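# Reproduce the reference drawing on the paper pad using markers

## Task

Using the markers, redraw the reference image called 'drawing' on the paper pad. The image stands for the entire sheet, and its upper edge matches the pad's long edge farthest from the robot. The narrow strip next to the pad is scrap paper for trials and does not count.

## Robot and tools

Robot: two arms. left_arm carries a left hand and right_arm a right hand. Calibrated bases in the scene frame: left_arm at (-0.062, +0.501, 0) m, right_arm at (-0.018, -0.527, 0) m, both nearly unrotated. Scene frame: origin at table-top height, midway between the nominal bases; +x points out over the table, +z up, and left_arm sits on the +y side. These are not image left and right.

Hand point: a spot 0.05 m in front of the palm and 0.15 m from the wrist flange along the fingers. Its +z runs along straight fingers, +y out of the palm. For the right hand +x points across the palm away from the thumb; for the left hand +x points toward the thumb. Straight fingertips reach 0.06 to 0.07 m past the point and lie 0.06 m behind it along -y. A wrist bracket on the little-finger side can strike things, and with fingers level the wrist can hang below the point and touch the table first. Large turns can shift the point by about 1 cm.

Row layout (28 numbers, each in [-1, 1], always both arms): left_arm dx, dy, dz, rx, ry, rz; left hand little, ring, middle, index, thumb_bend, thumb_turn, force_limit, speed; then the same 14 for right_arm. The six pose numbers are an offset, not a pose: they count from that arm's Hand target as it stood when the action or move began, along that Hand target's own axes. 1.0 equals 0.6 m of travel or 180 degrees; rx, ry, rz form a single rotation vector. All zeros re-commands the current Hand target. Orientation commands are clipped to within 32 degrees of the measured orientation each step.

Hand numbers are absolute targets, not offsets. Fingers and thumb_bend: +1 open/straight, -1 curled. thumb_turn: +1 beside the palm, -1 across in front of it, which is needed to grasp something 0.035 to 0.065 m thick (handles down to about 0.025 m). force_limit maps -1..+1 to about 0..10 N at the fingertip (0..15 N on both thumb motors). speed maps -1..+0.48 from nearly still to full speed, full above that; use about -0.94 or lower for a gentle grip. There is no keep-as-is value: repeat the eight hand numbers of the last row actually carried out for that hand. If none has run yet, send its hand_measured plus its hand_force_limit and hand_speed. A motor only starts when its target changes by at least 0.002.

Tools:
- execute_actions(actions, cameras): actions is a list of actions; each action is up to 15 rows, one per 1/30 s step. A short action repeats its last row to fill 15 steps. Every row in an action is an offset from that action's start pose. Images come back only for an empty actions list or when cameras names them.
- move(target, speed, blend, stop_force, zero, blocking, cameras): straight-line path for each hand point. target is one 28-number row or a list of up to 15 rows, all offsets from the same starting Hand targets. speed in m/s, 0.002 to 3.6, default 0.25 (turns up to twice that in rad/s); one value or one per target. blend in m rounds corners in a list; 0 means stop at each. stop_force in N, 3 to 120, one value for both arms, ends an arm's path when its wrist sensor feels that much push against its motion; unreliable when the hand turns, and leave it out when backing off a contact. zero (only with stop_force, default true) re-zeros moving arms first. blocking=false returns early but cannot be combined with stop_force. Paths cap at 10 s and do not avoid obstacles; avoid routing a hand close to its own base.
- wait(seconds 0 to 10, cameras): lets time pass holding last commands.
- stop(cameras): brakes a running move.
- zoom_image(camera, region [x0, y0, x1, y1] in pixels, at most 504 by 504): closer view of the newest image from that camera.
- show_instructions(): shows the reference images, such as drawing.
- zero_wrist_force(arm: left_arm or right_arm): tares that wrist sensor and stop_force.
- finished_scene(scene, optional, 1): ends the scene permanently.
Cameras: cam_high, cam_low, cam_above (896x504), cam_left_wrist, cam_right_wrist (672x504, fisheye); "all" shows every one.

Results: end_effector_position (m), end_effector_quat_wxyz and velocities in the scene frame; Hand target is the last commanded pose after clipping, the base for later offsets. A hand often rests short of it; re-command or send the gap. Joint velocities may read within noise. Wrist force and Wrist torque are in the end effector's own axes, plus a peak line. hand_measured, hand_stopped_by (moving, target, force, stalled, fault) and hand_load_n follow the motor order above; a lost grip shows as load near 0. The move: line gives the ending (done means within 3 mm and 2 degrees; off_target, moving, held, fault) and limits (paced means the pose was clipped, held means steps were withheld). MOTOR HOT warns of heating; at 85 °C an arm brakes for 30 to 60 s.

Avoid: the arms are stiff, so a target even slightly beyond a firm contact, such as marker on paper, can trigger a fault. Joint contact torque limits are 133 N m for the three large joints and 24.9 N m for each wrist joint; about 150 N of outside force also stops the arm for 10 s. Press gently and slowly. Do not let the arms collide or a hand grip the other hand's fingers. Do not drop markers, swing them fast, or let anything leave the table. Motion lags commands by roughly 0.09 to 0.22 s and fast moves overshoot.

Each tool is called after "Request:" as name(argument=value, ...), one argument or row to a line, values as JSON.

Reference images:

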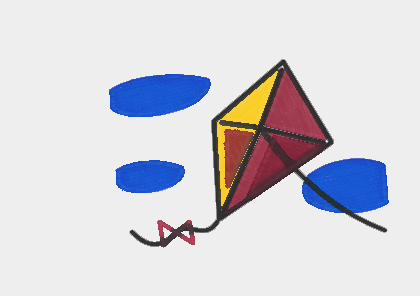

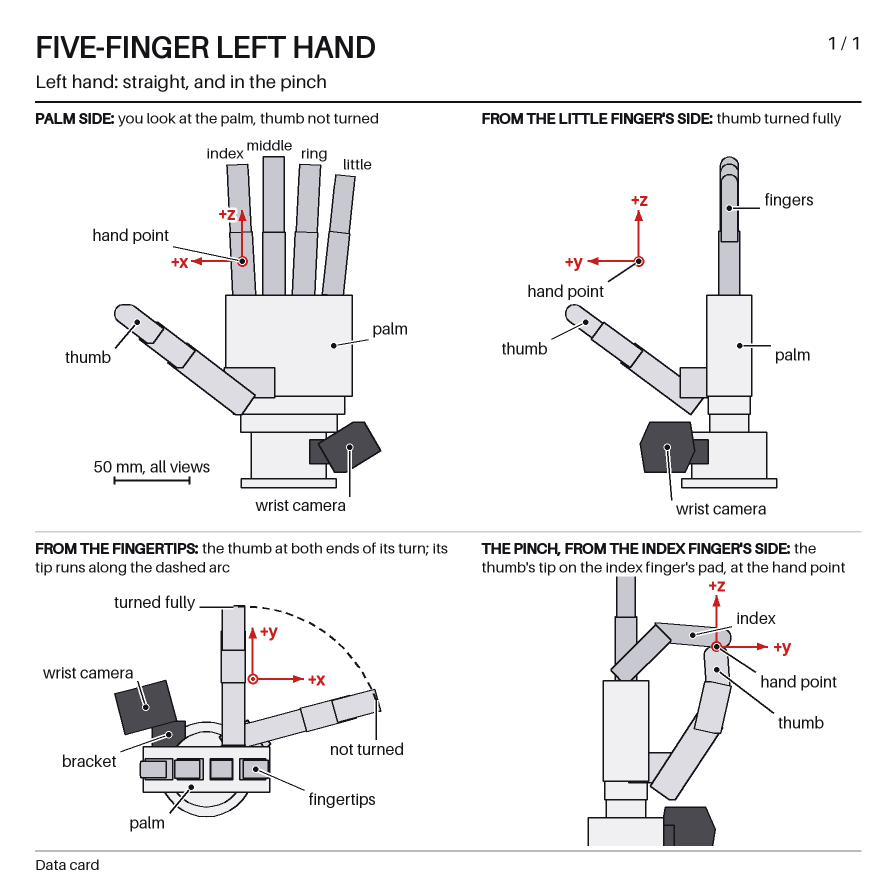

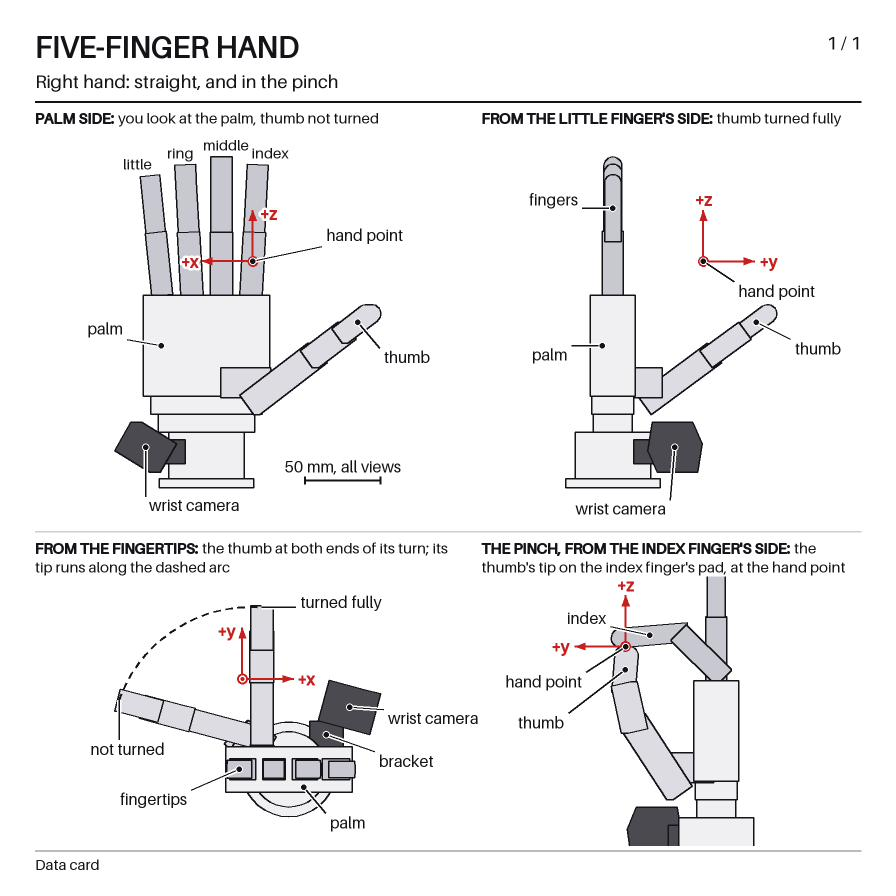

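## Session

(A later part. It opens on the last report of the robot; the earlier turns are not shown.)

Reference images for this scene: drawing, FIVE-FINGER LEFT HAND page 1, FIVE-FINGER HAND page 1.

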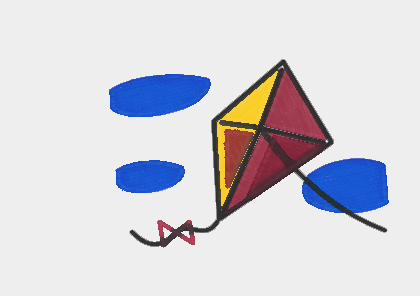

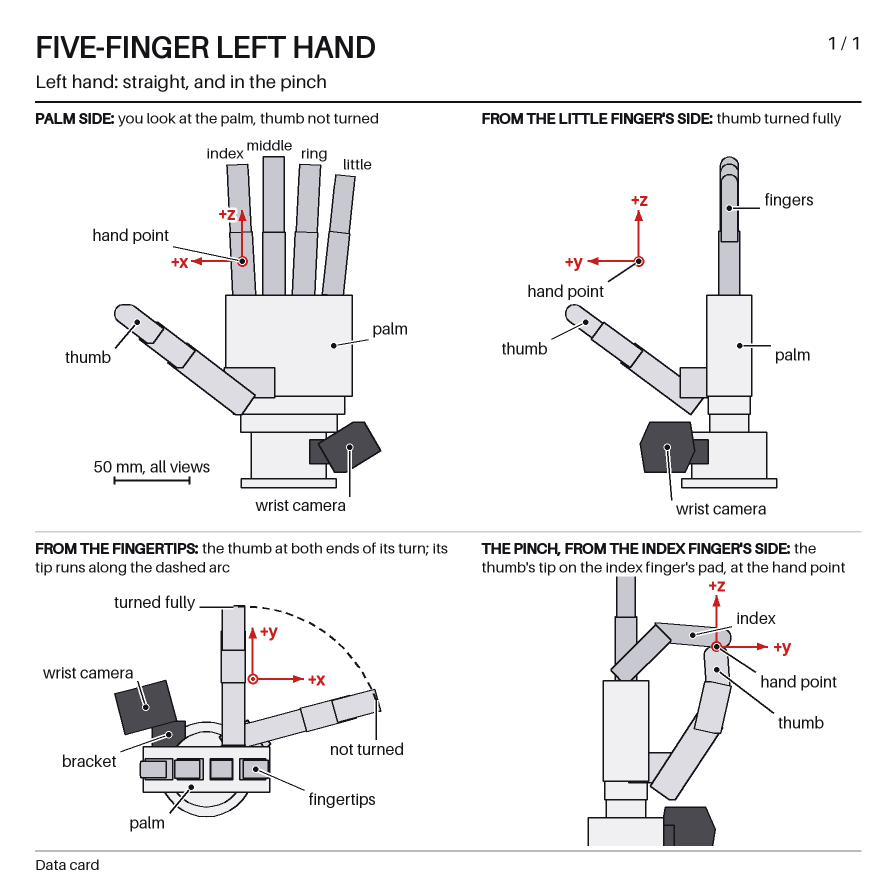

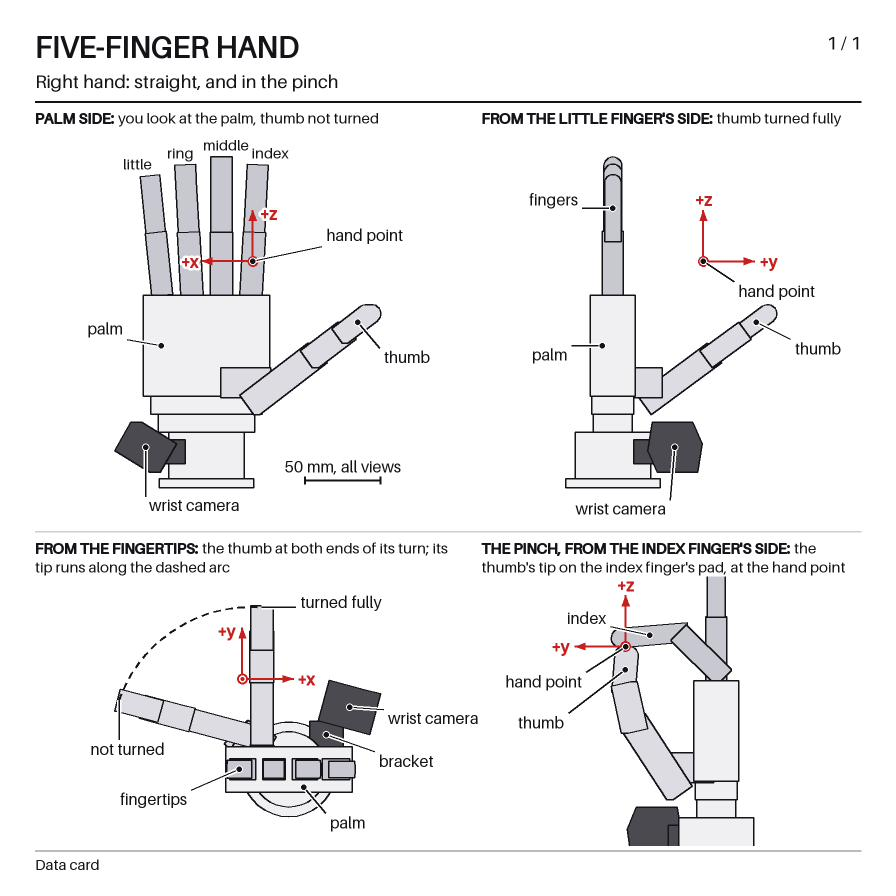

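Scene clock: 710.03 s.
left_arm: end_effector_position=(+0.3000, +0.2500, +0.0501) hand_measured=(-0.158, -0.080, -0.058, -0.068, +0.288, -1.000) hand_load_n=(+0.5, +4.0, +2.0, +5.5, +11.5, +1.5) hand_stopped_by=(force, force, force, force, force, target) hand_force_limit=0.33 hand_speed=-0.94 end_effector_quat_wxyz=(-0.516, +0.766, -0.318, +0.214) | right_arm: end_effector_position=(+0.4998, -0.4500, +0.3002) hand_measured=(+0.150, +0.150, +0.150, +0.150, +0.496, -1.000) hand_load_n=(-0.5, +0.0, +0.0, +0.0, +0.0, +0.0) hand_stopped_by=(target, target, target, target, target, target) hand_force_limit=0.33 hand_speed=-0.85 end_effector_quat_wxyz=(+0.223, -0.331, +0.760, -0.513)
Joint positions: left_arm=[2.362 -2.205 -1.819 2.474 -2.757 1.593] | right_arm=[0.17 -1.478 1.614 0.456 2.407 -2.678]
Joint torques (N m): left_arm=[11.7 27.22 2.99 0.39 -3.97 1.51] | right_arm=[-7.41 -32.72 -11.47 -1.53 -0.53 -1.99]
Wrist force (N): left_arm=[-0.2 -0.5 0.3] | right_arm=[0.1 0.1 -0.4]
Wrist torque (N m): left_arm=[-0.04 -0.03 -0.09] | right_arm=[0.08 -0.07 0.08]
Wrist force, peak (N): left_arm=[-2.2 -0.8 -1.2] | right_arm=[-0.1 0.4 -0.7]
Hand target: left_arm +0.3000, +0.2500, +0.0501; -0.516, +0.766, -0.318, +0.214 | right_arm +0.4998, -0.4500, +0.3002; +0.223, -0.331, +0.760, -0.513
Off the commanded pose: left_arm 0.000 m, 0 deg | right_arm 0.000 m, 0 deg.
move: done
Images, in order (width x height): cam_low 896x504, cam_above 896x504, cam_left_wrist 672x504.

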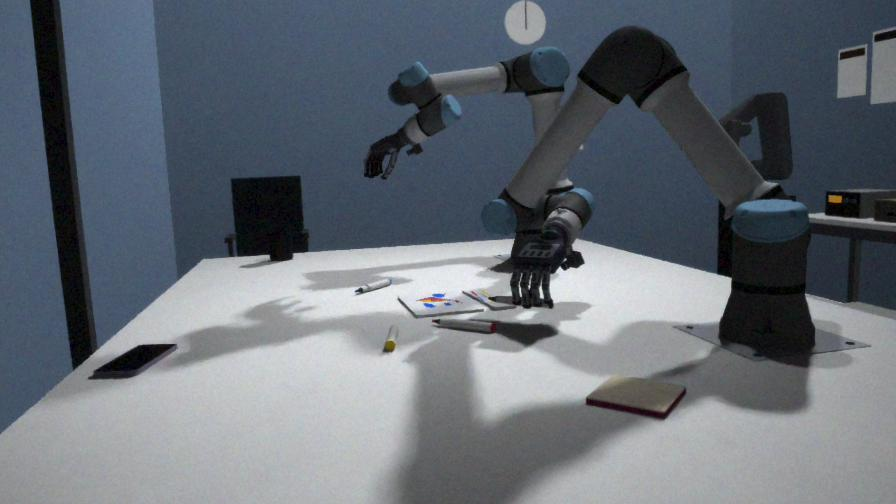

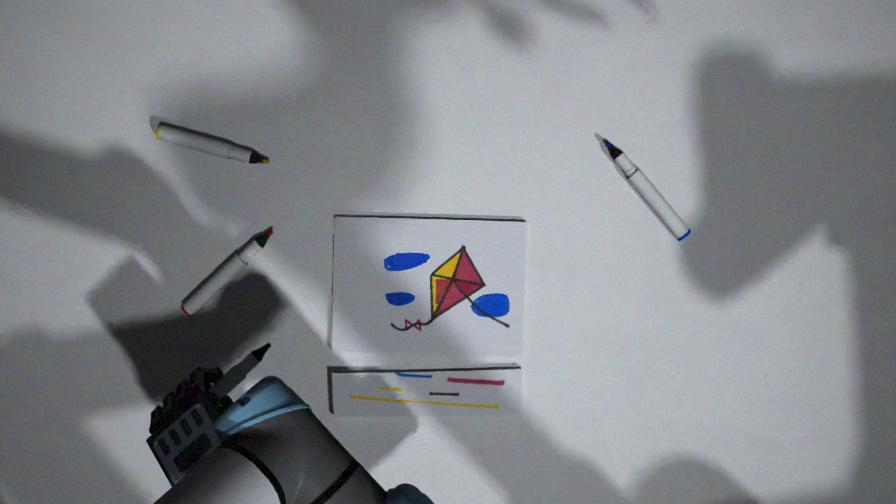

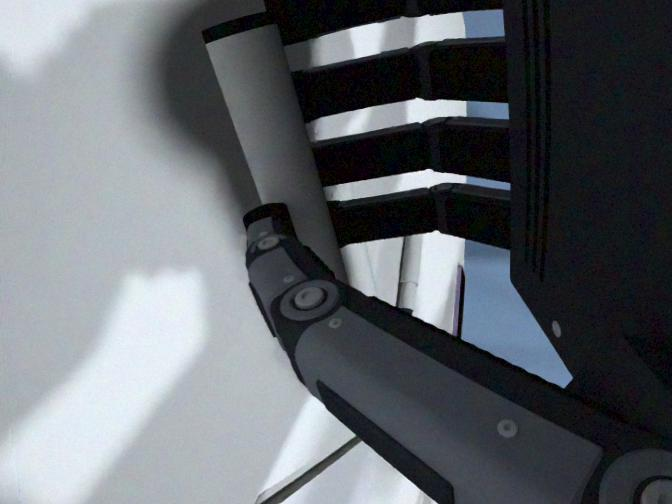

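Request:
move(
  target=[0,0.0309,0.0125,0,0,0,-0.3,-0.29,-0.28,-0.3,0.1,-1,0.33,-0.94,0,0,0,0,0,0,0.15,0.15,0.15,0.15,0.5,-1,0.33,-0.85],
  speed=0.06,
  cameras=[],
)

Request:
move(
  target=[0,0.0309,0.0125,0,0,0,-0.3,-0.29,-0.28,-0.3,0.1,-1,0.33,-0.94,0,0,0,0,0,0,0.15,0.15,0.15,0.15,0.5,-1,0.33,-0.85],
  speed=0.01,
  stop_force=3,
  cameras=["cam_left_wrist"],
)

Scene clock: 711.30 s.
left_arm: end_effector_position=(+0.3000, +0.2500, +0.0301) hand_measured=(-0.158, -0.080, -0.058, -0.068, +0.288, -1.000) hand_load_n=(+1.0, +4.0, +2.0, +6.0, +11.0, +2.0) hand_stopped_by=(force, force, force, force, force, target) hand_force_limit=0.33 hand_speed=-0.94 end_effector_quat_wxyz=(-0.516, +0.766, -0.318, +0.214) | right_arm: end_effector_position=(+0.4998, -0.4500, +0.3002) hand_measured=(+0.150, +0.150, +0.150, +0.150, +0.496, -1.000) hand_load_n=(+0.0, +0.0, +0.0, +0.0, +0.0, +0.0) hand_stopped_by=(target, target, target, target, target, target) hand_force_limit=0.33 hand_speed=-0.85 end_effector_quat_wxyz=(+0.223, -0.331, +0.760, -0.513)
Joint positions: left_arm=[2.362 -2.243 -1.822 2.516 -2.757 1.593] | right_arm=[0.17 -1.478 1.614 0.456 2.407 -2.678]
Joint torques (N m): left_arm=[1.12 27.93 1.49 0.15 -2.89 1.55] | right_arm=[-7.25 -32.61 -11.33 -1.57 -0.67 -2.06]
Wrist force (N): left_arm=[-0.2 -0.5 0.2] | right_arm=[0.0 0.1 -0.5]
Wrist torque (N m): left_arm=[-0.06 -0.03 -0.09] | right_arm=[0.10 -0.07 0.08]
Wrist force, peak (N): left_arm=[0.0 -1.2 0.2] | right_arm=[0.1 0.2 -0.7]
Hand target: left_arm +0.3000, +0.2500, +0.0301; -0.516, +0.766, -0.318, +0.214 | right_arm +0.4998, -0.4500, +0.3002; +0.223, -0.331, +0.760, -0.513
Off the commanded pose: left_arm 0.000 m, 0 deg | right_arm 0.000 m, 0 deg.
move: done
No camera images: "cameras" was empty.

Scene clock: 713.50 s.
left_arm: end_effector_position=(+0.3000, +0.2500, +0.0182) hand_measured=(-0.158, -0.080, -0.058, -0.068, +0.288, -1.000) hand_load_n=(+0.5, +4.0, +2.0, +5.5, +11.5, +1.5) hand_stopped_by=(force, force, force, force, force, target) hand_force_limit=0.33 hand_speed=-0.94 end_effector_quat_wxyz=(-0.516, +0.766, -0.318, +0.214) | right_arm: end_effector_position=(+0.4998, -0.4500, +0.3002) hand_measured=(+0.150, +0.150, +0.150, +0.150, +0.496, -1.000) hand_load_n=(+0.0, +0.0, +0.0, +0.0, +0.0, +0.0) hand_stopped_by=(target, target, target, target, target, target) hand_force_limit=0.33 hand_speed=-0.85 end_effector_quat_wxyz=(+0.223, -0.331, +0.760, -0.513)
Joint positions: left_arm=[2.362 -2.267 -1.823 2.54 -2.757 1.593] | right_arm=[0.17 -1.478 1.614 0.456 2.407 -2.678]
Joint torques (N m): left_arm=[-7.81 44.39 4.45 -5.37 1.39 -0.7] | right_arm=[-8.25 -31.98 -12.13 -1.67 -0.52 -1.99]
Wrist force (N): left_arm=[0.1 -3.3 -1.2] | right_arm=[0.0 0.2 -0.5]
Wrist torque (N m): left_arm=[-0.05 -0.10 -0.03] | right_arm=[0.11 -0.07 0.08]
Wrist force, peak (N): left_arm=[0.0 -12.4 -5.3] | right_arm=[0.2 0.2 -0.7]
Hand target: left_arm +0.3000, +0.2500, +0.0182; -0.516, +0.766, -0.318, +0.214 (not the last commanded pose) | right_arm +0.4998, -0.4500, +0.3002; +0.223, -0.331, +0.760, -0.513
Off the commanded pose: left_arm 0.008 m, 0 deg | right_arm 0.000 m, 0 deg.
move: contact (left_arm)
Images, in order (width x height): cam_left_wrist 672x504.

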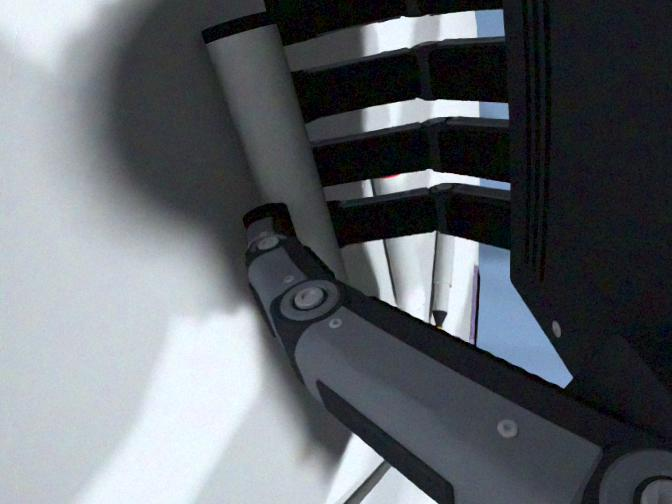

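Request:
move(
  target=[
    [0,0,0,0,0,0,0.06,0.06,0.06,0.06,0.1,-1,0.33,-0.85,0,0,0,0,0,0,0.15,0.15,0.15,0.15,0.5,-1,0.33,-0.85],
    [0,-0.0047,-0.0019,0,0,0,0.15,0.15,0.15,0.15,0.5,-1,0.33,-0.85,0,0,0,0,0,0,0.15,0.15,0.15,0.15,0.5,-1,0.33,-0.85],
    [0,-0.0927,-0.0375,0,0,0,0.15,0.15,0.15,0.15,0.5,-1,0.33,-0.85,0,0,0,0,0,0,0.15,0.15,0.15,0.15,0.5,-1,0.33,-0.85],
    [-0.1,-0.28,-0.25,0,0,0,0.15,0.15,0.15,0.15,0.5,-1,0.33,-0.85,0,0,0,0,0,0,0.15,0.15,0.15,0.15,0.5,-1,0.33,-0.85],
  ],
  speed=[0.03,0.03,0.1,0.25],
  blend=[0,0,0.01,0],
  cameras=["cam_above","cam_high"],
)

Request:
zoom_image(
  camera="cam_above",
  region=[320, 200, 540, 370],
)

Scene clock: 718.63 s.
left_arm: end_effector_position=(+0.2290, +0.2410, +0.1925) hand_measured=(+0.150, +0.150, +0.150, +0.150, +0.498, -1.000) hand_load_n=(+0.0, +0.0, +0.0, +0.0, +0.0, +0.0) hand_stopped_by=(target, target, target, target, target, target) hand_force_limit=0.33 hand_speed=-0.85 end_effector_quat_wxyz=(-0.511, +0.766, -0.323, +0.221) | right_arm: end_effector_position=(+0.4998, -0.4500, +0.3002) hand_measured=(+0.150, +0.150, +0.150, +0.150, +0.496, -1.000) hand_load_n=(+0.0, +0.0, +0.0, +0.0, +0.0, +0.0) hand_stopped_by=(target, target, target, target, target, target) hand_force_limit=0.33 hand_speed=-0.85 end_effector_quat_wxyz=(+0.223, -0.331, +0.760, -0.513)
Joint positions: left_arm=[2.213 -1.962 -1.838 1.944 -2.733 1.253] | right_arm=[0.17 -1.478 1.614 0.456 2.407 -2.678]
Joint torques (N m): left_arm=[10.7 21.44 5.03 0.45 -3.96 1.09] | right_arm=[-6.61 -32.11 -11.13 -1.44 -0.61 -2.1]
Wrist force (N): left_arm=[0.0 -0.9 -0.2] | right_arm=[0.1 0.1 -0.3]
Wrist torque (N m): left_arm=[-0.09 -0.09 -0.09] | right_arm=[0.09 -0.08 0.08]
Wrist force, peak (N): left_arm=[-0.1 -4.8 -6.2] | right_arm=[0.2 0.2 -0.8]
Hand target: left_arm +0.2290, +0.2410, +0.1925; -0.511, +0.766, -0.323, +0.221 (not the last commanded pose) | right_arm +0.4998, -0.4500, +0.3002; +0.223, -0.331, +0.760, -0.513
Off the commanded pose: left_arm 0.045 m, 1 deg | right_arm 0.000 m, 0 deg.
move: held (left_arm; a check stopped the path); limits=held
pose unreachable (left arm): on one or more control steps of this call, first in action 0 (counted from 0), this arm could not follow its commanded pose, so it was not sent that pose on those steps. It may still have moved: this result reports where it is.
cause: moving toward the commanded pose would bring two parts of the arm too close to each other (joints 4 (wrist 1) to 6 (wrist 3) lie between them).
Images, in order (width x height): cam_high 896x504, cam_above 896x504.

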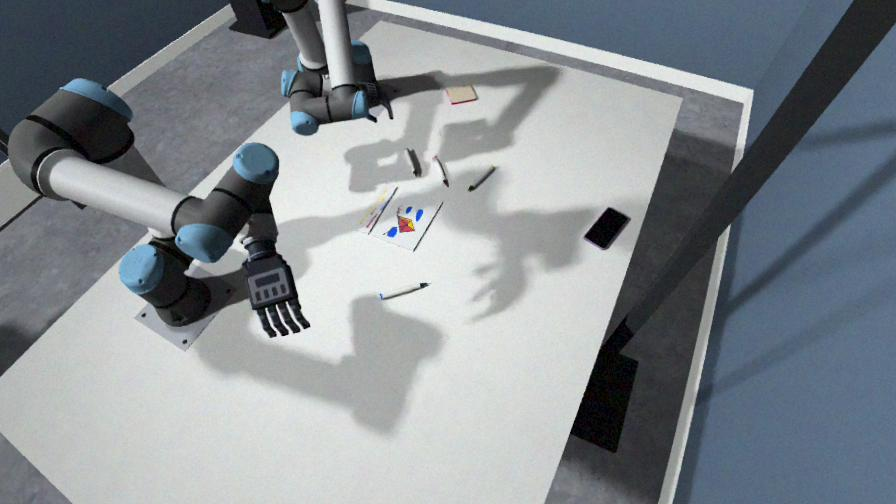

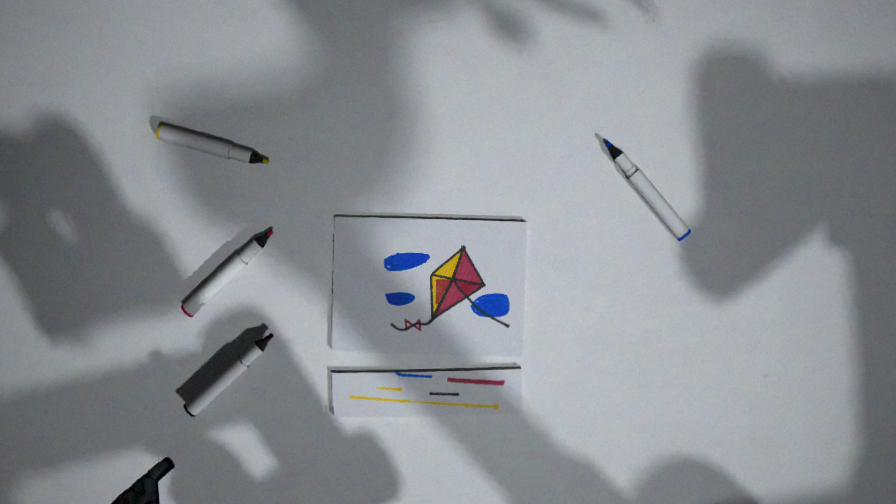

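Scaled by 2.291 from the camera's 896x504 image, which has a finer 1280x720 frame.

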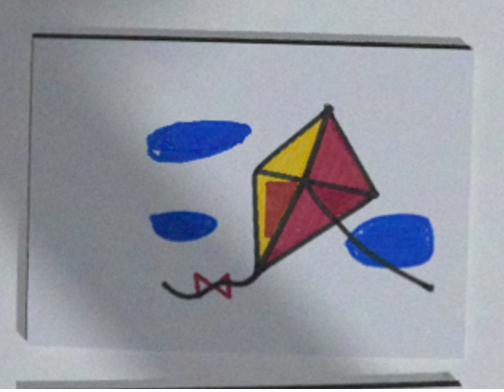

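Request:
finished_scene(
)

The scene is finished.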